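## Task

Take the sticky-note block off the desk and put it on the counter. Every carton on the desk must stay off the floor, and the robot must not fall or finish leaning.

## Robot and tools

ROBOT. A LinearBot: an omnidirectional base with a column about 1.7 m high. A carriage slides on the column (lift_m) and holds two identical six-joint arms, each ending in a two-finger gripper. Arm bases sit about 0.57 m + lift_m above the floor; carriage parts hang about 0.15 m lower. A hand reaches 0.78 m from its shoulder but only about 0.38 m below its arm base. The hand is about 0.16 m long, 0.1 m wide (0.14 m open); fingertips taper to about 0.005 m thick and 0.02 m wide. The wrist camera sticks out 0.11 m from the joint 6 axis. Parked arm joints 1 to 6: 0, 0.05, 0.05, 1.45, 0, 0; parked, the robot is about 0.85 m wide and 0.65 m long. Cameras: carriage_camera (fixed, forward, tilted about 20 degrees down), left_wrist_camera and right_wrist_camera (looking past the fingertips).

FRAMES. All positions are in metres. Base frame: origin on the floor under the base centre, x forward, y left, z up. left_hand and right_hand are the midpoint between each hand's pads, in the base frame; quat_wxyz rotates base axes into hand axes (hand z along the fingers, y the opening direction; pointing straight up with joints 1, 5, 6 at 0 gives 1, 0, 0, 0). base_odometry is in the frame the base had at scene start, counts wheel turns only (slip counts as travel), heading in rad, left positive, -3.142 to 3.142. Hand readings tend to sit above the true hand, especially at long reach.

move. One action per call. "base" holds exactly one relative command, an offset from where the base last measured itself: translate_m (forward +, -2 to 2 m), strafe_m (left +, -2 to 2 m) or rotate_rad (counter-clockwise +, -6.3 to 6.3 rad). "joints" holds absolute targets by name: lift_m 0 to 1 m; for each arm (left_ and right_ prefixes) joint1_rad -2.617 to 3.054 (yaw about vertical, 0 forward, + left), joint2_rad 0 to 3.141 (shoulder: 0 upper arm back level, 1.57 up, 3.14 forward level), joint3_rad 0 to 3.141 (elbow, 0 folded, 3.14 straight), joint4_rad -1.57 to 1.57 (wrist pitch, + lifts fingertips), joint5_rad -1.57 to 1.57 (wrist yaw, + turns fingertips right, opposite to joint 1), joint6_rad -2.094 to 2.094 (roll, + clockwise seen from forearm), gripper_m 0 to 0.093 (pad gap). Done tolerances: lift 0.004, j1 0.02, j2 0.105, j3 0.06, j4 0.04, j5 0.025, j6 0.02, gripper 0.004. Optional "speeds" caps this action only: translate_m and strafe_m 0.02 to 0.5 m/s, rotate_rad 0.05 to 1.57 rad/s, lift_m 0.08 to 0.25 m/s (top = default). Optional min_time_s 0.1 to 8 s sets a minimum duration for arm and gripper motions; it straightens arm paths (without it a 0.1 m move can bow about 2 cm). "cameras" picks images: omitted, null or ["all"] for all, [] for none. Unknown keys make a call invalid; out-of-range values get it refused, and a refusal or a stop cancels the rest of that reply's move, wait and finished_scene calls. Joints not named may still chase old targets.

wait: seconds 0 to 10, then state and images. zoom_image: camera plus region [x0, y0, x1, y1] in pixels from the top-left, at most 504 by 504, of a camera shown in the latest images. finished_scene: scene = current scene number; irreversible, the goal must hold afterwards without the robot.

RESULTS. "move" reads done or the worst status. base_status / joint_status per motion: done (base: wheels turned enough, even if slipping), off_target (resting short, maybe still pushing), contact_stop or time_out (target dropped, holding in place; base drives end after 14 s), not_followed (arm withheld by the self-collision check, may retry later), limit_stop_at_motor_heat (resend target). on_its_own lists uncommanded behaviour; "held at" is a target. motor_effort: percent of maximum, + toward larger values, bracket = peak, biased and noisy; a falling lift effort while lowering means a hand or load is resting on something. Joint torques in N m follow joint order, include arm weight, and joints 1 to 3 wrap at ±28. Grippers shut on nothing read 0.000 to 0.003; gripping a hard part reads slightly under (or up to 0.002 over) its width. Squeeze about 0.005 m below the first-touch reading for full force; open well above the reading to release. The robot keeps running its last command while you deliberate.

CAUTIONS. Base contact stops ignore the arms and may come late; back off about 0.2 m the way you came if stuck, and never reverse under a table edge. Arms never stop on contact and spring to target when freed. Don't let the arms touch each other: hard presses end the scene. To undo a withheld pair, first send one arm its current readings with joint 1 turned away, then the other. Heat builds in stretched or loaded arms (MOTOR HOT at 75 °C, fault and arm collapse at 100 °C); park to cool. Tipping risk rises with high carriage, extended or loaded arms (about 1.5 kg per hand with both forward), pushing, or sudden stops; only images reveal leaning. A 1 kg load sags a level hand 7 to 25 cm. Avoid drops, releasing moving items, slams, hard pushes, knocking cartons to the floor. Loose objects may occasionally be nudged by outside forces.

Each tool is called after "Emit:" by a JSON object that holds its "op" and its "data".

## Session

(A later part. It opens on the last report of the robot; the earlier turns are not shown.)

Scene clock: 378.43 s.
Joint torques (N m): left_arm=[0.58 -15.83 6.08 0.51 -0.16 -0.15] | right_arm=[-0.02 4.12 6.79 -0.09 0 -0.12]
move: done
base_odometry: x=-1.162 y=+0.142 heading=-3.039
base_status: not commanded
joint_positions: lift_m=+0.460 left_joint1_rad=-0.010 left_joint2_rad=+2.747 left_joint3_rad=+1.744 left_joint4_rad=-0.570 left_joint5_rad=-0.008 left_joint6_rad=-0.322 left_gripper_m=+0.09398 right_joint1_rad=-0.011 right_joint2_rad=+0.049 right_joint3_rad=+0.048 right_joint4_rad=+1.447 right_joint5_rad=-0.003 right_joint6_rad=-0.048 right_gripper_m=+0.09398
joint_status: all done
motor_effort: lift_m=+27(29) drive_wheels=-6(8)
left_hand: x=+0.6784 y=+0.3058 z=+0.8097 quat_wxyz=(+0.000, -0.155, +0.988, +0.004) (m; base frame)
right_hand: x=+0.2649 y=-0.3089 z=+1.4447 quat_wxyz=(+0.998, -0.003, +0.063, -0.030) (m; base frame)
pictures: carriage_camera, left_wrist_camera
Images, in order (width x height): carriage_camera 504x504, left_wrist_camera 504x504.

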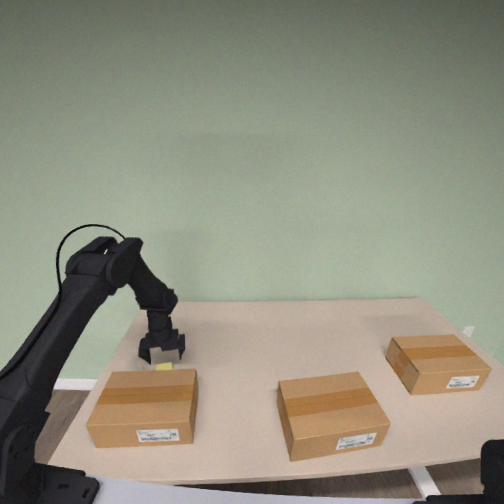

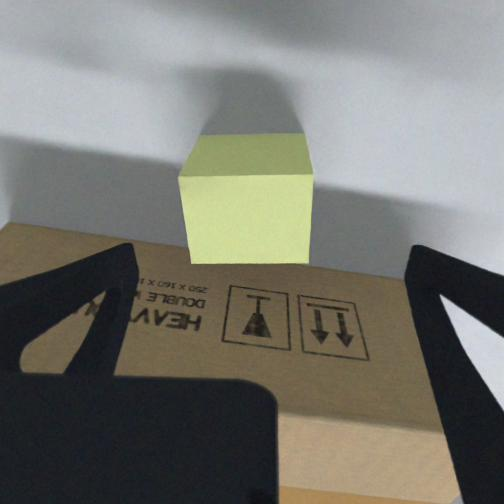

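Emit:
{"op": "move", "data": {"base": {"strafe_m": 0.01}, "joints": {"lift_m": 0.41}, "speeds": {"strafe_m": 0.05, "lift_m": 0.08}, "cameras": ["left_wrist_camera", "carriage_camera"]}}

Scene clock: 389.20 s.
Joint torques (N m): left_arm=[0.2 -15.87 5.98 0.51 -0.15 -0.13] | right_arm=[0.08 4.18 6.76 -0.09 0.01 -0.11]
move: done
base_odometry: x=-1.161 y=+0.133 heading=-3.040
base_status: done
joint_positions: lift_m=+0.410 left_joint1_rad=-0.006 left_joint2_rad=+2.747 left_joint3_rad=+1.745 left_joint4_rad=-0.571 left_joint5_rad=-0.008 left_joint6_rad=-0.322 left_gripper_m=+0.09398 right_joint1_rad=-0.012 right_joint2_rad=+0.049 right_joint3_rad=+0.048 right_joint4_rad=+1.447 right_joint5_rad=-0.003 right_joint6_rad=-0.048 right_gripper_m=+0.09398
joint_status: all done
motor_effort: lift_m=+27(29) drive_wheels=+5(9)
left_hand: x=+0.6786 y=+0.3076 z=+0.7597 quat_wxyz=(+0.000, -0.157, +0.988, +0.004) (m; base frame)
right_hand: x=+0.2649 y=-0.3089 z=+1.3947 quat_wxyz=(+0.998, -0.003, +0.063, -0.030) (m; base frame)
pictures: carriage_camera, left_wrist_camera
Images, in order (width x height): carriage_camera 504x504, left_wrist_camera 504x504.

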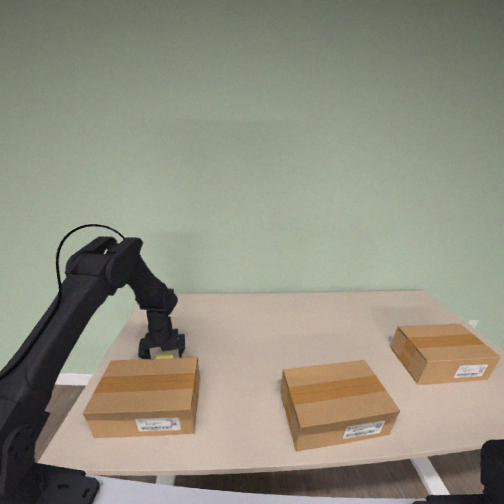

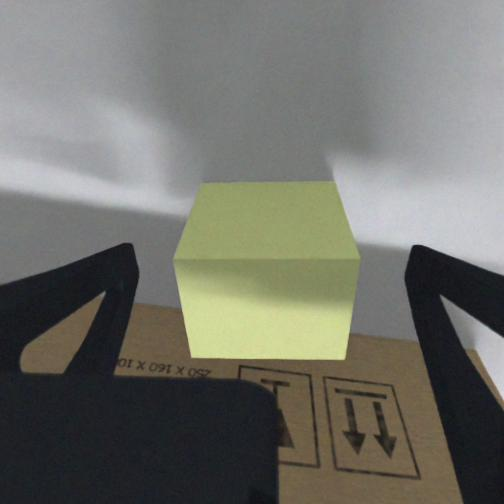

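Emit:
{"op": "move", "data": {"joints": {"left_gripper_m": 0.045}, "min_time_s": 1.5, "cameras": ["left_wrist_camera"]}}

Scene clock: 395.43 s.
Joint torques (N m): left_arm=[0.29 -15.79 6.04 0.53 -0.15 -0.13] | right_arm=[0.06 4.12 6.75 -0.1 0.02 -0.11]
move: off_target
base_odometry: x=-1.161 y=+0.133 heading=-3.040
base_status: not commanded
joint_positions: lift_m=+0.410 left_joint1_rad=-0.006 left_joint2_rad=+2.747 left_joint3_rad=+1.745 left_joint4_rad=-0.571 left_joint5_rad=-0.008 left_joint6_rad=-0.322 left_gripper_m=+0.05110 right_joint1_rad=-0.012 right_joint2_rad=+0.049 right_joint3_rad=+0.048 right_joint4_rad=+1.447 right_joint5_rad=-0.003 right_joint6_rad=-0.048 right_gripper_m=+0.09398
joint_status: left_gripper_m off_target (ended at +0.05112, target +0.04500)
motor_effort: lift_m=+27(28) drive_wheels=+5(7)
left_hand: x=+0.6786 y=+0.3076 z=+0.7597 quat_wxyz=(+0.000, -0.157, +0.988, +0.004) (m; base frame)
right_hand: x=+0.2649 y=-0.3089 z=+1.3947 quat_wxyz=(+0.998, -0.003, +0.063, -0.030) (m; base frame)
pictures: left_wrist_camera
Images, in order (width x height): left_wrist_camera 504x504.

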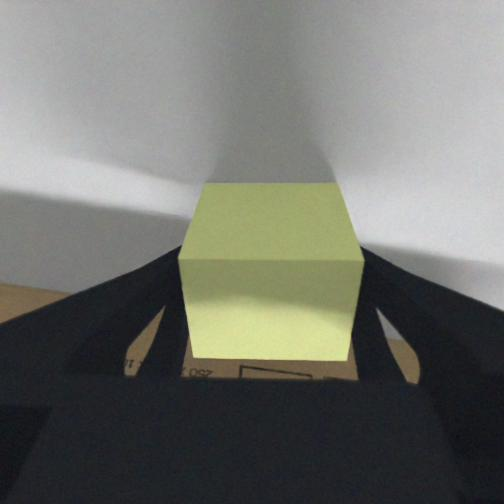

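Emit:
{"op": "move", "data": {"joints": {"lift_m": 0.7}, "speeds": {"lift_m": 0.15}, "cameras": ["left_wrist_camera"]}}

Emit:
{"op": "move", "data": {"base": {"translate_m": -0.7}, "joints": {"left_joint2_rad": 2.2, "left_joint3_rad": 1.3, "left_joint4_rad": -0.67}, "min_time_s": 3, "cameras": ["left_wrist_camera"]}}

Emit:
{"op": "move", "data": {"base": {"rotate_rad": -3.128}, "speeds": {"rotate_rad": 0.8}, "cameras": ["left_wrist_camera", "carriage_camera"]}}

Scene clock: 412.63 s.
Joint torques (N m): left_arm=[0.2 -16.14 5.96 0.52 -0.15 -0.14] | right_arm=[0.08 4.14 6.74 -0.1 0.01 -0.11]
move: done
base_odometry: x=-1.161 y=+0.133 heading=-3.040
base_status: not commanded
joint_positions: lift_m=+0.700 left_joint1_rad=-0.006 left_joint2_rad=+2.750 left_joint3_rad=+1.745 left_joint4_rad=-0.570 left_joint5_rad=-0.008 left_joint6_rad=-0.322 left_gripper_m=+0.05109 right_joint1_rad=-0.012 right_joint2_rad=+0.049 right_joint3_rad=+0.048 right_joint4_rad=+1.447 right_joint5_rad=-0.003 right_joint6_rad=-0.048 right_gripper_m=+0.09398
joint_status: all done
motor_effort: lift_m=+31(38) drive_wheels=+3(9)
left_hand: x=+0.6776 y=+0.3076 z=+1.0480 quat_wxyz=(-0.002, -0.157, +0.988, +0.004) (m; base frame)
right_hand: x=+0.2649 y=-0.3089 z=+1.6844 quat_wxyz=(+0.998, -0.003, +0.063, -0.030) (m; base frame)
pictures: left_wrist_camera
Images, in order (width x height): left_wrist_camera 504x504.

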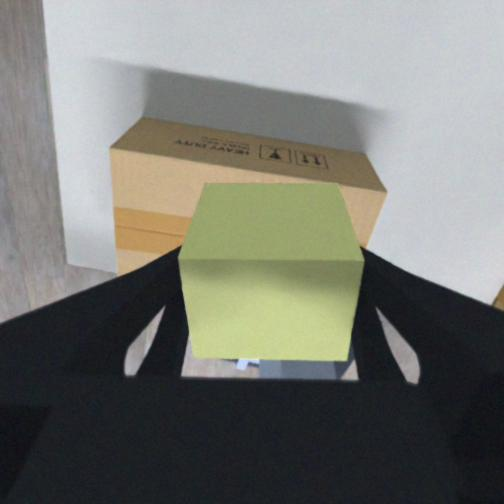

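Scene clock: 416.27 s.
Joint torques (N m): left_arm=[0.34 -16.59 4.56 0.42 -0.15 -0.15] | right_arm=[0.01 4.14 6.75 -0.09 0.01 -0.12]
move: done
base_odometry: x=-0.464 y=+0.204 heading=-3.039
base_status: done
joint_positions: lift_m=+0.700 left_joint1_rad=-0.007 left_joint2_rad=+2.236 left_joint3_rad=+1.309 left_joint4_rad=-0.661 left_joint5_rad=-0.008 left_joint6_rad=-0.322 left_gripper_m=+0.05109 right_joint1_rad=-0.012 right_joint2_rad=+0.049 right_joint3_rad=+0.048 right_joint4_rad=+1.448 right_joint5_rad=-0.003 right_joint6_rad=-0.048 right_gripper_m=+0.09398
joint_status: all done
motor_effort: lift_m=+31(31) drive_wheels=-1(14)
left_hand: x=+0.6068 y=+0.3078 z=+1.1700 quat_wxyz=(-0.007, -0.157, +0.988, +0.005) (m; base frame)
right_hand: x=+0.2647 y=-0.3089 z=+1.6845 quat_wxyz=(+0.998, -0.003, +0.062, -0.030) (m; base frame)
pictures: left_wrist_camera
Images, in order (width x height): left_wrist_camera 504x504.

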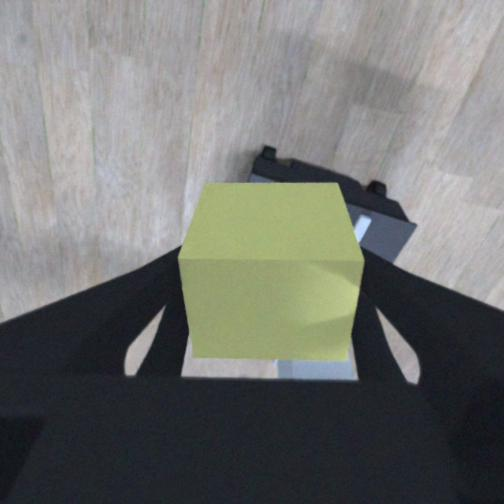

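Scene clock: 421.47 s.
Joint torques (N m): left_arm=[0.58 -16.65 4.49 0.43 -0.14 -0.14] | right_arm=[0.05 4.15 6.75 -0.11 0.01 -0.11]
move: done
base_odometry: x=-0.465 y=+0.204 heading=+0.116
base_status: done
joint_positions: lift_m=+0.700 left_joint1_rad=-0.011 left_joint2_rad=+2.235 left_joint3_rad=+1.309 left_joint4_rad=-0.663 left_joint5_rad=-0.009 left_joint6_rad=-0.322 left_gripper_m=+0.05109 right_joint1_rad=-0.012 right_joint2_rad=+0.049 right_joint3_rad=+0.048 right_joint4_rad=+1.448 right_joint5_rad=-0.003 right_joint6_rad=-0.048 right_gripper_m=+0.09399
joint_status: not commanded
motor_effort: lift_m=+31(31) drive_wheels=+8(15)
left_hand: x=+0.6063 y=+0.3065 z=+1.1701 quat_wxyz=(-0.008, -0.155, +0.988, +0.006) (m; base frame)
right_hand: x=+0.2647 y=-0.3089 z=+1.6845 quat_wxyz=(+0.998, -0.003, +0.062, -0.030) (m; base frame)
pictures: carriage_camera, left_wrist_camera
Images, in order (width x height): carriage_camera 504x504, left_wrist_camera 504x504.

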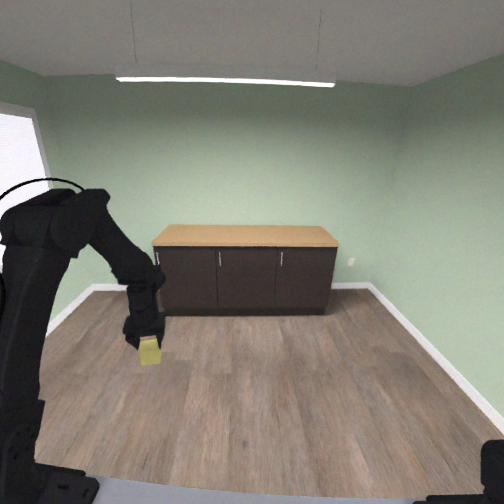

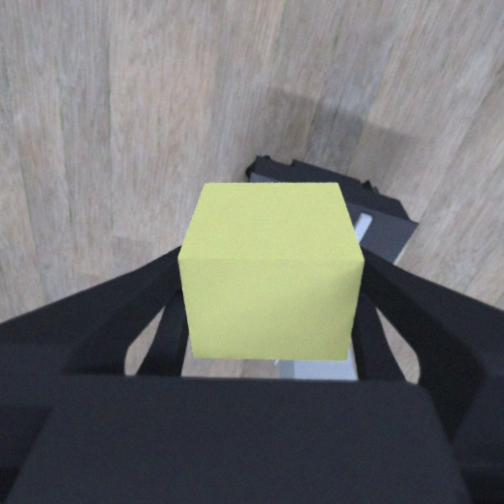

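Emit:
{"op": "move", "data": {"base": {"translate_m": 1.4}, "speeds": {"translate_m": 0.4}, "cameras": ["left_wrist_camera", "carriage_camera"]}}

Scene clock: 431.70 s.
Joint torques (N m): left_arm=[0.68 -16.51 4.55 0.45 -0.14 -0.14] | right_arm=[0.06 4.15 6.74 -0.11 0 -0.11]
move: done
base_odometry: x=+0.926 y=+0.364 heading=+0.115
base_status: done
joint_positions: lift_m=+0.700 left_joint1_rad=-0.011 left_joint2_rad=+2.234 left_joint3_rad=+1.309 left_joint4_rad=-0.666 left_joint5_rad=-0.009 left_joint6_rad=-0.322 left_gripper_m=+0.05109 right_joint1_rad=-0.012 right_joint2_rad=+0.049 right_joint3_rad=+0.048 right_joint4_rad=+1.448 right_joint5_rad=-0.003 right_joint6_rad=-0.048 right_gripper_m=+0.09399
joint_status: not commanded
motor_effort: lift_m=+31(31) drive_wheels=-10(22)
left_hand: x=+0.6060 y=+0.3065 z=+1.1705 quat_wxyz=(-0.009, -0.155, +0.988, +0.006) (m; base frame)
right_hand: x=+0.2647 y=-0.3089 z=+1.6845 quat_wxyz=(+0.998, -0.003, +0.062, -0.030) (m; base frame)
pictures: carriage_camera, left_wrist_camera
Images, in order (width x height): carriage_camera 504x504, left_wrist_camera 504x504.

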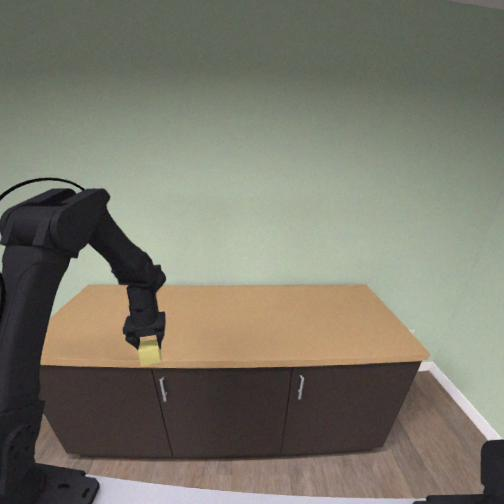

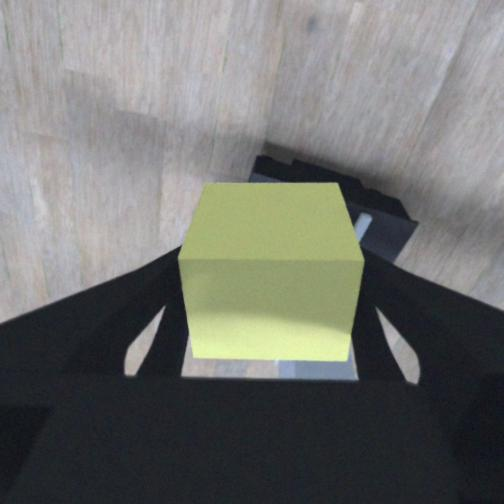

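Emit:
{"op": "move", "data": {"base": {"translate_m": 0.35}, "speeds": {"translate_m": 0.25}, "cameras": ["left_wrist_camera", "carriage_camera"]}}

Emit:
{"op": "move", "data": {"joints": {"lift_m": 0.52}, "speeds": {"lift_m": 0.12}, "cameras": ["left_wrist_camera", "carriage_camera"]}}

Scene clock: 447.50 s.
Joint torques (N m): left_arm=[0.68 -16.29 4.51 0.48 -0.15 -0.14] | right_arm=[0.08 4.18 6.76 -0.11 0.01 -0.12]
move: done
base_odometry: x=+1.274 y=+0.403 heading=+0.114
base_status: done
joint_positions: lift_m=+0.700 left_joint1_rad=-0.011 left_joint2_rad=+2.233 left_joint3_rad=+1.309 left_joint4_rad=-0.667 left_joint5_rad=-0.009 left_joint6_rad=-0.322 left_gripper_m=+0.05109 right_joint1_rad=-0.012 right_joint2_rad=+0.049 right_joint3_rad=+0.048 right_joint4_rad=+1.449 right_joint5_rad=-0.003 right_joint6_rad=-0.048 right_gripper_m=+0.09399
joint_status: not commanded
motor_effort: lift_m=+31(31) drive_wheels=-11(18)
left_hand: x=+0.6058 y=+0.3065 z=+1.1709 quat_wxyz=(-0.009, -0.155, +0.988, +0.006) (m; base frame)
right_hand: x=+0.2643 y=-0.3089 z=+1.6845 quat_wxyz=(+0.998, -0.003, +0.061, -0.030) (m; base frame)
pictures: carriage_camera, left_wrist_camera
Images, in order (width x height): carriage_camera 504x504, left_wrist_camera 504x504.

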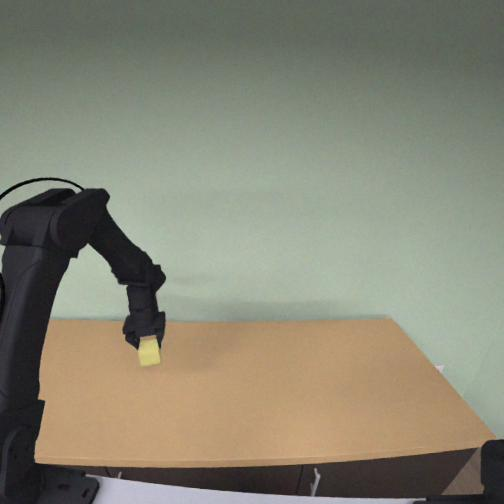

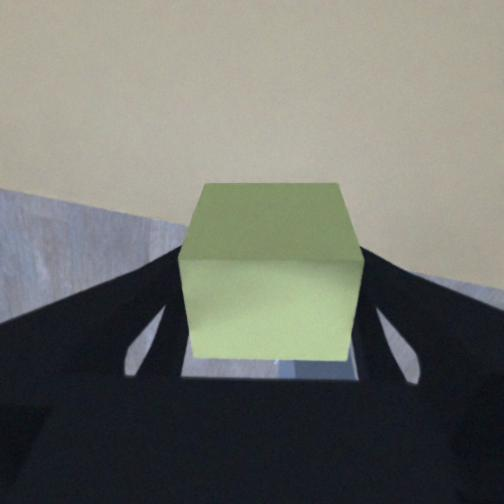

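Scene clock: 449.40 s.
Joint torques (N m): left_arm=[0.59 -15.25 5.05 0.52 -0.14 -0.13] | right_arm=[0.01 4.11 6.75 -0.11 0.02 -0.12]
move: done
base_odometry: x=+1.274 y=+0.403 heading=+0.114
base_status: not commanded
joint_positions: lift_m=+0.520 left_joint1_rad=-0.011 left_joint2_rad=+2.222 left_joint3_rad=+1.306 left_joint4_rad=-0.667 left_joint5_rad=-0.009 left_joint6_rad=-0.322 left_gripper_m=+0.05109 right_joint1_rad=-0.012 right_joint2_rad=+0.049 right_joint3_rad=+0.047 right_joint4_rad=+1.449 right_joint5_rad=-0.003 right_joint6_rad=-0.048 right_gripper_m=+0.09399
joint_status: all done
motor_effort: lift_m=+28(28) drive_wheels=-10(12)
left_hand: x=+0.6068 y=+0.3065 z=+0.9947 quat_wxyz=(-0.005, -0.155, +0.988, +0.005) (m; base frame)
right_hand: x=+0.2644 y=-0.3089 z=+1.5047 quat_wxyz=(+0.998, -0.003, +0.062, -0.030) (m; base frame)
pictures: carriage_camera, left_wrist_camera
Images, in order (width x height): carriage_camera 504x504, left_wrist_camera 504x504.

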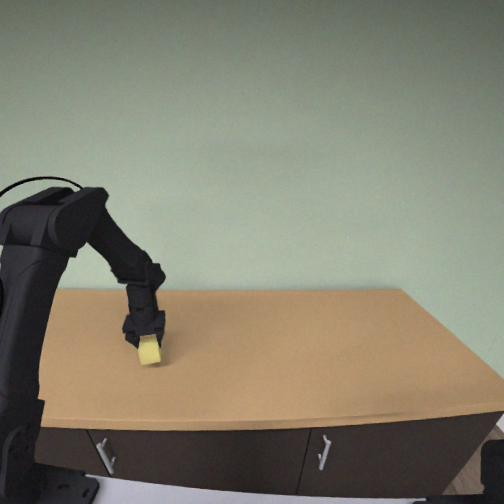

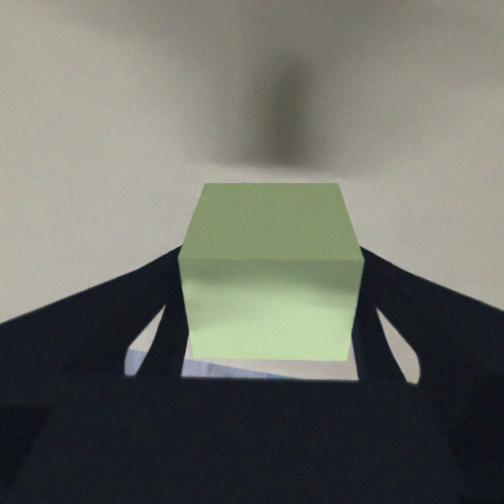

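Emit:
{"op": "move", "data": {"joints": {"lift_m": 0.47}, "speeds": {"lift_m": 0.08}, "cameras": ["left_wrist_camera"]}}

Emit:
{"op": "move", "data": {"joints": {"lift_m": 0.455}, "speeds": {"lift_m": 0.08}, "cameras": ["left_wrist_camera", "carriage_camera"]}}

Scene clock: 454.83 s.
Joint torques (N m): left_arm=[0.66 -14.08 5.03 0.56 -0.14 -0.13] | right_arm=[0.05 4.15 6.82 -0.12 0.01 -0.11]
move: done
base_odometry: x=+1.274 y=+0.403 heading=+0.114
base_status: not commanded
joint_positions: lift_m=+0.470 left_joint1_rad=-0.011 left_joint2_rad=+2.211 left_joint3_rad=+1.306 left_joint4_rad=-0.669 left_joint5_rad=-0.009 left_joint6_rad=-0.322 left_gripper_m=+0.05109 right_joint1_rad=-0.012 right_joint2_rad=+0.049 right_joint3_rad=+0.047 right_joint4_rad=+1.449 right_joint5_rad=-0.003 right_joint6_rad=-0.048 right_gripper_m=+0.09399
joint_status: all done
motor_effort: lift_m=+26(26) drive_wheels=-10(11)
left_hand: x=+0.6083 y=+0.3065 z=+0.9485 quat_wxyz=(-0.001, -0.155, +0.988, +0.005) (m; base frame)
right_hand: x=+0.2644 y=-0.3089 z=+1.4548 quat_wxyz=(+0.998, -0.003, +0.062, -0.030) (m; base frame)
pictures: left_wrist_camera
Images, in order (width x height): left_wrist_camera 504x504.

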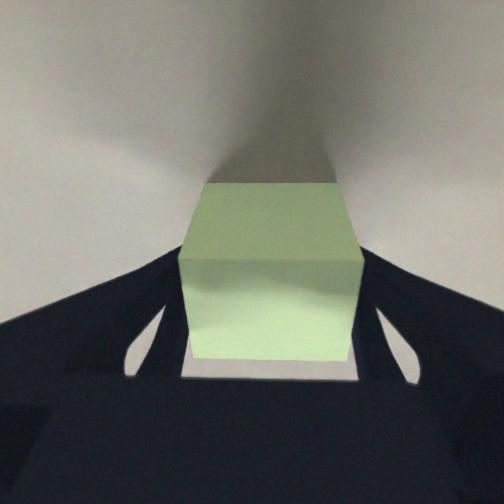

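Scene clock: 455.40 s.
Joint torques (N m): left_arm=[0.66 -10.13 5.16 0.93 -0.16 -0.14] | right_arm=[0.03 4.14 6.79 -0.12 0.01 -0.12]
move: done
base_odometry: x=+1.274 y=+0.403 heading=+0.114
base_status: not commanded
joint_positions: lift_m=+0.455 left_joint1_rad=-0.011 left_joint2_rad=+2.172 left_joint3_rad=+1.306 left_joint4_rad=-0.699 left_joint5_rad=-0.009 left_joint6_rad=-0.322 left_gripper_m=+0.05109 right_joint1_rad=-0.012 right_joint2_rad=+0.049 right_joint3_rad=+0.047 right_joint4_rad=+1.449 right_joint5_rad=-0.003 right_joint6_rad=-0.048 right_gripper_m=+0.09399
joint_status: all done
motor_effort: lift_m=+25(25) drive_wheels=+7(12)
left_hand: x=+0.6082 y=+0.3065 z=+0.9477 quat_wxyz=(+0.004, -0.155, +0.988, +0.004) (m; base frame)
right_hand: x=+0.2644 y=-0.3089 z=+1.4400 quat_wxyz=(+0.998, -0.003, +0.062, -0.030) (m; base frame)
pictures: carriage_camera, left_wrist_camera
Images, in order (width x height): carriage_camera 504x504, left_wrist_camera 504x504.

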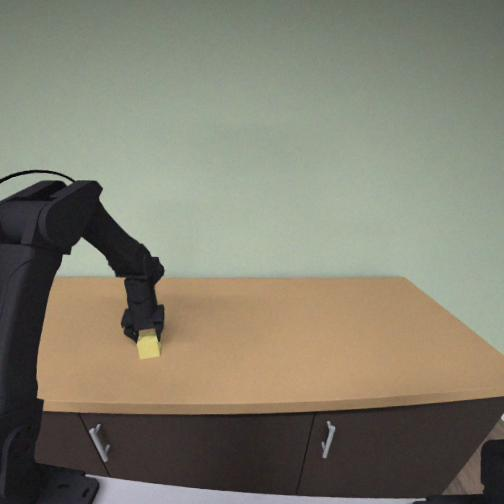

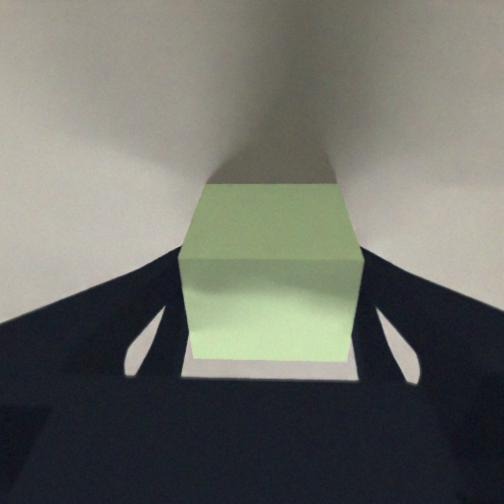

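Emit:
{"op": "move", "data": {"joints": {"lift_m": 0.47}, "speeds": {"lift_m": 0.08}, "cameras": []}}

Emit:
{"op": "move", "data": {"joints": {"left_gripper_m": 0.085}, "min_time_s": 1.5, "cameras": ["left_wrist_camera"]}}

Emit:
{"op": "move", "data": {"joints": {"lift_m": 0.65}, "speeds": {"lift_m": 0.12}, "cameras": ["left_wrist_camera", "carriage_camera"]}}

Scene clock: 462.47 s.
Joint torques (N m): left_arm=[0.68 -11.89 5.09 0.72 -0.13 -0.12] | right_arm=[0.03 4.21 6.8 -0.12 0 -0.12]
move: done
base_odometry: x=+1.274 y=+0.403 heading=+0.114
base_status: not commanded
joint_positions: lift_m=+0.470 left_joint1_rad=-0.011 left_joint2_rad=+2.189 left_joint3_rad=+1.306 left_joint4_rad=-0.680 left_joint5_rad=-0.008 left_joint6_rad=-0.322 left_gripper_m=+0.05108 right_joint1_rad=-0.012 right_joint2_rad=+0.049 right_joint3_rad=+0.047 right_joint4_rad=+1.449 right_joint5_rad=-0.003 right_joint6_rad=-0.048 right_gripper_m=+0.09399
joint_status: all done
motor_effort: lift_m=+31(37) drive_wheels=-10(11)
left_hand: x=+0.6098 y=+0.3064 z=+0.9561 quat_wxyz=(+0.005, -0.155, +0.988, +0.003) (m; base frame)
right_hand: x=+0.2644 y=-0.3089 z=+1.4544 quat_wxyz=(+0.998, -0.003, +0.062, -0.030) (m; base frame)
pictures: none
No camera images: "cameras" was empty.

Scene clock: 464.27 s.
Joint torques (N m): left_arm=[0.7 -11.88 5.05 0.69 -0.14 -0.14] | right_arm=[0.05 4.15 6.75 -0.12 0.01 -0.12]
move: done
base_odometry: x=+1.274 y=+0.403 heading=+0.114
base_status: not commanded
joint_positions: lift_m=+0.470 left_joint1_rad=-0.011 left_joint2_rad=+2.189 left_joint3_rad=+1.306 left_joint4_rad=-0.679 left_joint5_rad=-0.008 left_joint6_rad=-0.322 left_gripper_m=+0.08494 right_joint1_rad=-0.012 right_joint2_rad=+0.049 right_joint3_rad=+0.047 right_joint4_rad=+1.449 right_joint5_rad=-0.003 right_joint6_rad=-0.048 right_gripper_m=+0.09399
joint_status: all done
motor_effort: lift_m=+31(31) drive_wheels=-10(12)
left_hand: x=+0.6101 y=+0.3064 z=+0.9561 quat_wxyz=(+0.005, -0.155, +0.988, +0.003) (m; base frame)
right_hand: x=+0.2644 y=-0.3089 z=+1.4544 quat_wxyz=(+0.998, -0.003, +0.062, -0.030) (m; base frame)
pictures: left_wrist_camera
Images, in order (width x height): left_wrist_camera 504x504.

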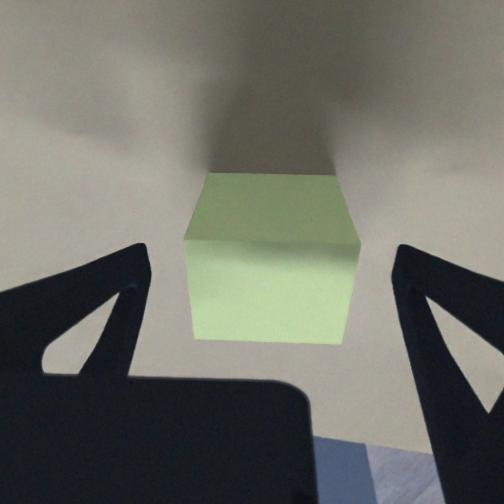

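Scene clock: 466.17 s.
Joint torques (N m): left_arm=[0.64 -12.29 5.07 0.65 -0.15 -0.13] | right_arm=[0.06 4.14 6.78 -0.12 0.01 -0.12]
move: done
base_odometry: x=+1.274 y=+0.403 heading=+0.114
base_status: not commanded
joint_positions: lift_m=+0.650 left_joint1_rad=-0.011 left_joint2_rad=+2.192 left_joint3_rad=+1.306 left_joint4_rad=-0.675 left_joint5_rad=-0.008 left_joint6_rad=-0.322 left_gripper_m=+0.08494 right_joint1_rad=-0.012 right_joint2_rad=+0.049 right_joint3_rad=+0.047 right_joint4_rad=+1.449 right_joint5_rad=-0.003 right_joint6_rad=-0.048 right_gripper_m=+0.09399
joint_status: all done
motor_effort: lift_m=+30(38) drive_wheels=+7(12)
left_hand: x=+0.6104 y=+0.3064 z=+1.1349 quat_wxyz=(+0.006, -0.155, +0.988, +0.003) (m; base frame)
right_hand: x=+0.2644 y=-0.3089 z=+1.6344 quat_wxyz=(+0.998, -0.003, +0.062, -0.030) (m; base frame)
pictures: carriage_camera, left_wrist_camera
Images, in order (width x height): carriage_camera 504x504, left_wrist_camera 504x504.

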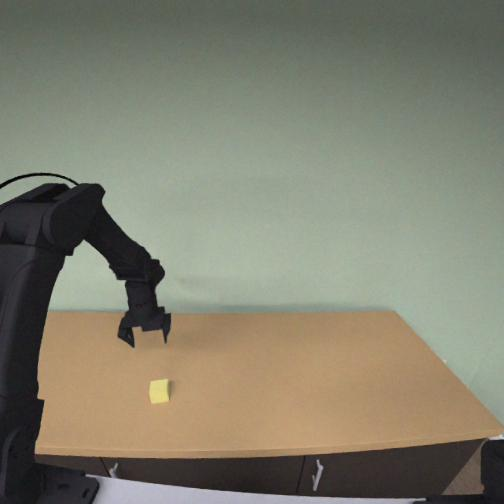

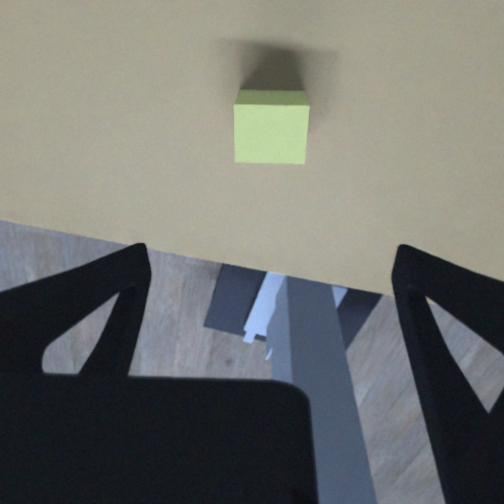

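Emit:
{"op": "move", "data": {"joints": {"left_joint1_rad": 0.5, "lift_m": 0.8}, "min_time_s": 2, "cameras": []}}

Emit:
{"op": "move", "data": {"joints": {"left_joint1_rad": 0.0, "left_joint2_rad": 0.05, "left_joint3_rad": 0.05, "left_joint4_rad": 1.45, "left_joint6_rad": 0}, "min_time_s": 3, "cameras": []}}

Emit:
{"op": "move", "data": {"base": {"strafe_m": 0.61}, "joints": {"right_joint2_rad": 2.751, "right_joint3_rad": 1.753, "right_joint4_rad": -0.573}, "min_time_s": 3, "cameras": ["right_wrist_camera", "carriage_camera"]}}

Scene clock: 522.57 s.
Joint torques (N m): left_arm=[0.94 -12.33 5.11 0.62 -0.15 -0.13] | right_arm=[0.05 4.14 6.79 -0.12 0 -0.12]
move: done
base_odometry: x=+1.274 y=+0.403 heading=+0.114
base_status: not commanded
joint_positions: lift_m=+0.800 left_joint1_rad=+0.496 left_joint2_rad=+2.193 left_joint3_rad=+1.306 left_joint4_rad=-0.672 left_joint5_rad=-0.008 left_joint6_rad=-0.322 left_gripper_m=+0.08494 right_joint1_rad=-0.012 right_joint2_rad=+0.049 right_joint3_rad=+0.047 right_joint4_rad=+1.449 right_joint5_rad=-0.003 right_joint6_rad=-0.048 right_gripper_m=+0.09399
joint_status: all done
motor_effort: lift_m=+31(38) drive_wheels=-10(12)
left_hand: x=+0.5646 y=+0.4903 z=+1.2845 quat_wxyz=(+0.006, -0.398, +0.917, +0.005) (m; base frame)
right_hand: x=+0.2644 y=-0.3089 z=+1.7844 quat_wxyz=(+0.998, -0.003, +0.062, -0.030) (m; base frame)
pictures: none
No camera images: "cameras" was empty.

Scene clock: 525.93 s.
Joint torques (N m): left_arm=[0.23 3.37 4.74 -0.02 -0.11 0.06] | right_arm=[0.05 4.14 6.82 -0.11 0.01 -0.11]
move: done
base_odometry: x=+1.274 y=+0.403 heading=+0.114
base_status: not commanded
joint_positions: lift_m=+0.800 left_joint1_rad=+0.005 left_joint2_rad=+0.060 left_joint3_rad=+0.063 left_joint4_rad=+1.435 left_joint5_rad=-0.008 left_joint6_rad=-0.009 left_gripper_m=+0.08494 right_joint1_rad=-0.012 right_joint2_rad=+0.049 right_joint3_rad=+0.047 right_joint4_rad=+1.449 right_joint5_rad=-0.003 right_joint6_rad=-0.048 right_gripper_m=+0.09399
joint_status: all done
motor_effort: lift_m=+31(31) drive_wheels=-11(13)
left_hand: x=+0.2668 y=+0.3106 z=+1.7881 quat_wxyz=(+0.998, -0.004, +0.067, -0.002) (m; base frame)
right_hand: x=+0.2644 y=-0.3089 z=+1.7844 quat_wxyz=(+0.998, -0.003, +0.062, -0.030) (m; base frame)
pictures: none
No camera images: "cameras" was empty.

Scene clock: 529.33 s.
Joint torques (N m): left_arm=[0.35 3.36 4.68 -0.09 -0.1 0.04] | right_arm=[-0.32 -12.94 7.31 0.16 0.02 -0.12]
move: done
base_odometry: x=+1.205 y=+1.009 heading=+0.113
base_status: done
joint_positions: lift_m=+0.800 left_joint1_rad=+0.003 left_joint2_rad=+0.060 left_joint3_rad=+0.062 left_joint4_rad=+1.440 left_joint5_rad=-0.008 left_joint6_rad=-0.008 left_gripper_m=+0.08494 right_joint1_rad=-0.007 right_joint2_rad=+2.747 right_joint3_rad=+1.733 right_joint4_rad=-0.555 right_joint5_rad=-0.004 right_joint6_rad=-0.048 right_gripper_m=+0.09399
joint_status: all done
motor_effort: lift_m=+31(31) drive_wheels=-6(11)
left_hand: x=+0.2657 y=+0.3105 z=+1.7882 quat_wxyz=(+0.998, -0.004, +0.064, -0.002) (m; base frame)
right_hand: x=+0.6774 y=-0.3117 z=+1.1472 quat_wxyz=(+0.001, -0.020, +1.000, +0.002) (m; base frame)
pictures: carriage_camera, right_wrist_camera
Images, in order (width x height): carriage_camera 504x504, right_wrist_camera 504x504.

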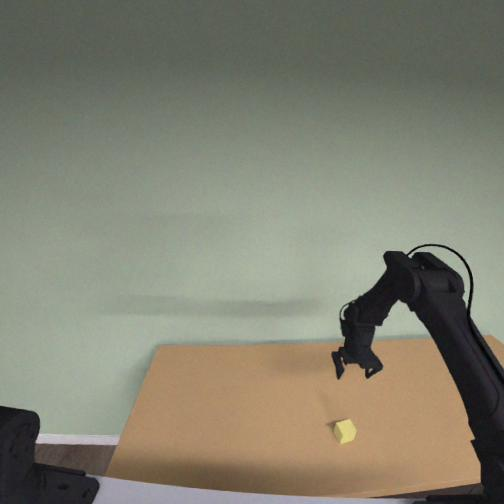

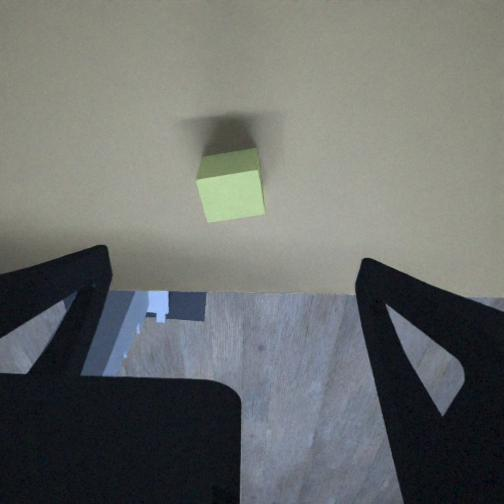

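Emit:
{"op": "move", "data": {"joints": {"right_joint2_rad": 0.05, "right_joint3_rad": 0.05, "right_joint4_rad": 1.45}, "min_time_s": 3, "cameras": ["carriage_camera"]}}

Emit:
{"op": "finished_scene", "data": {"scene": 1}}

Scene clock: 547.10 s.
Joint torques (N m): left_arm=[0.35 3.34 4.71 -0.11 -0.12 0.04] | right_arm=[-0.36 3.54 6.01 0.11 0.02 -0.12]
move: done
base_odometry: x=+1.205 y=+1.009 heading=+0.113
base_status: not commanded
joint_positions: lift_m=+0.800 left_joint1_rad=+0.003 left_joint2_rad=+0.060 left_joint3_rad=+0.062 left_joint4_rad=+1.440 left_joint5_rad=-0.008 left_joint6_rad=-0.008 left_gripper_m=+0.08494 right_joint1_rad=-0.007 right_joint2_rad=+0.054 right_joint3_rad=+0.055 right_joint4_rad=+1.431 right_joint5_rad=-0.004 right_joint6_rad=-0.048 right_gripper_m=+0.09399
joint_status: all done
motor_effort: lift_m=+31(31) drive_wheels=-6(7)
left_hand: x=+0.2656 y=+0.3105 z=+1.7882 quat_wxyz=(+0.998, -0.004, +0.064, -0.002) (m; base frame)
right_hand: x=+0.2682 y=-0.3086 z=+1.7859 quat_wxyz=(+0.997, -0.003, +0.069, -0.028) (m; base frame)
pictures: carriage_camera
Images, in order (width x height): carriage_camera 504x504.

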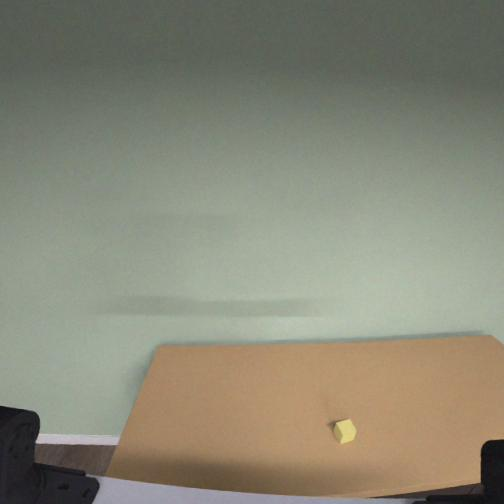

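The scene is finished: the task was done.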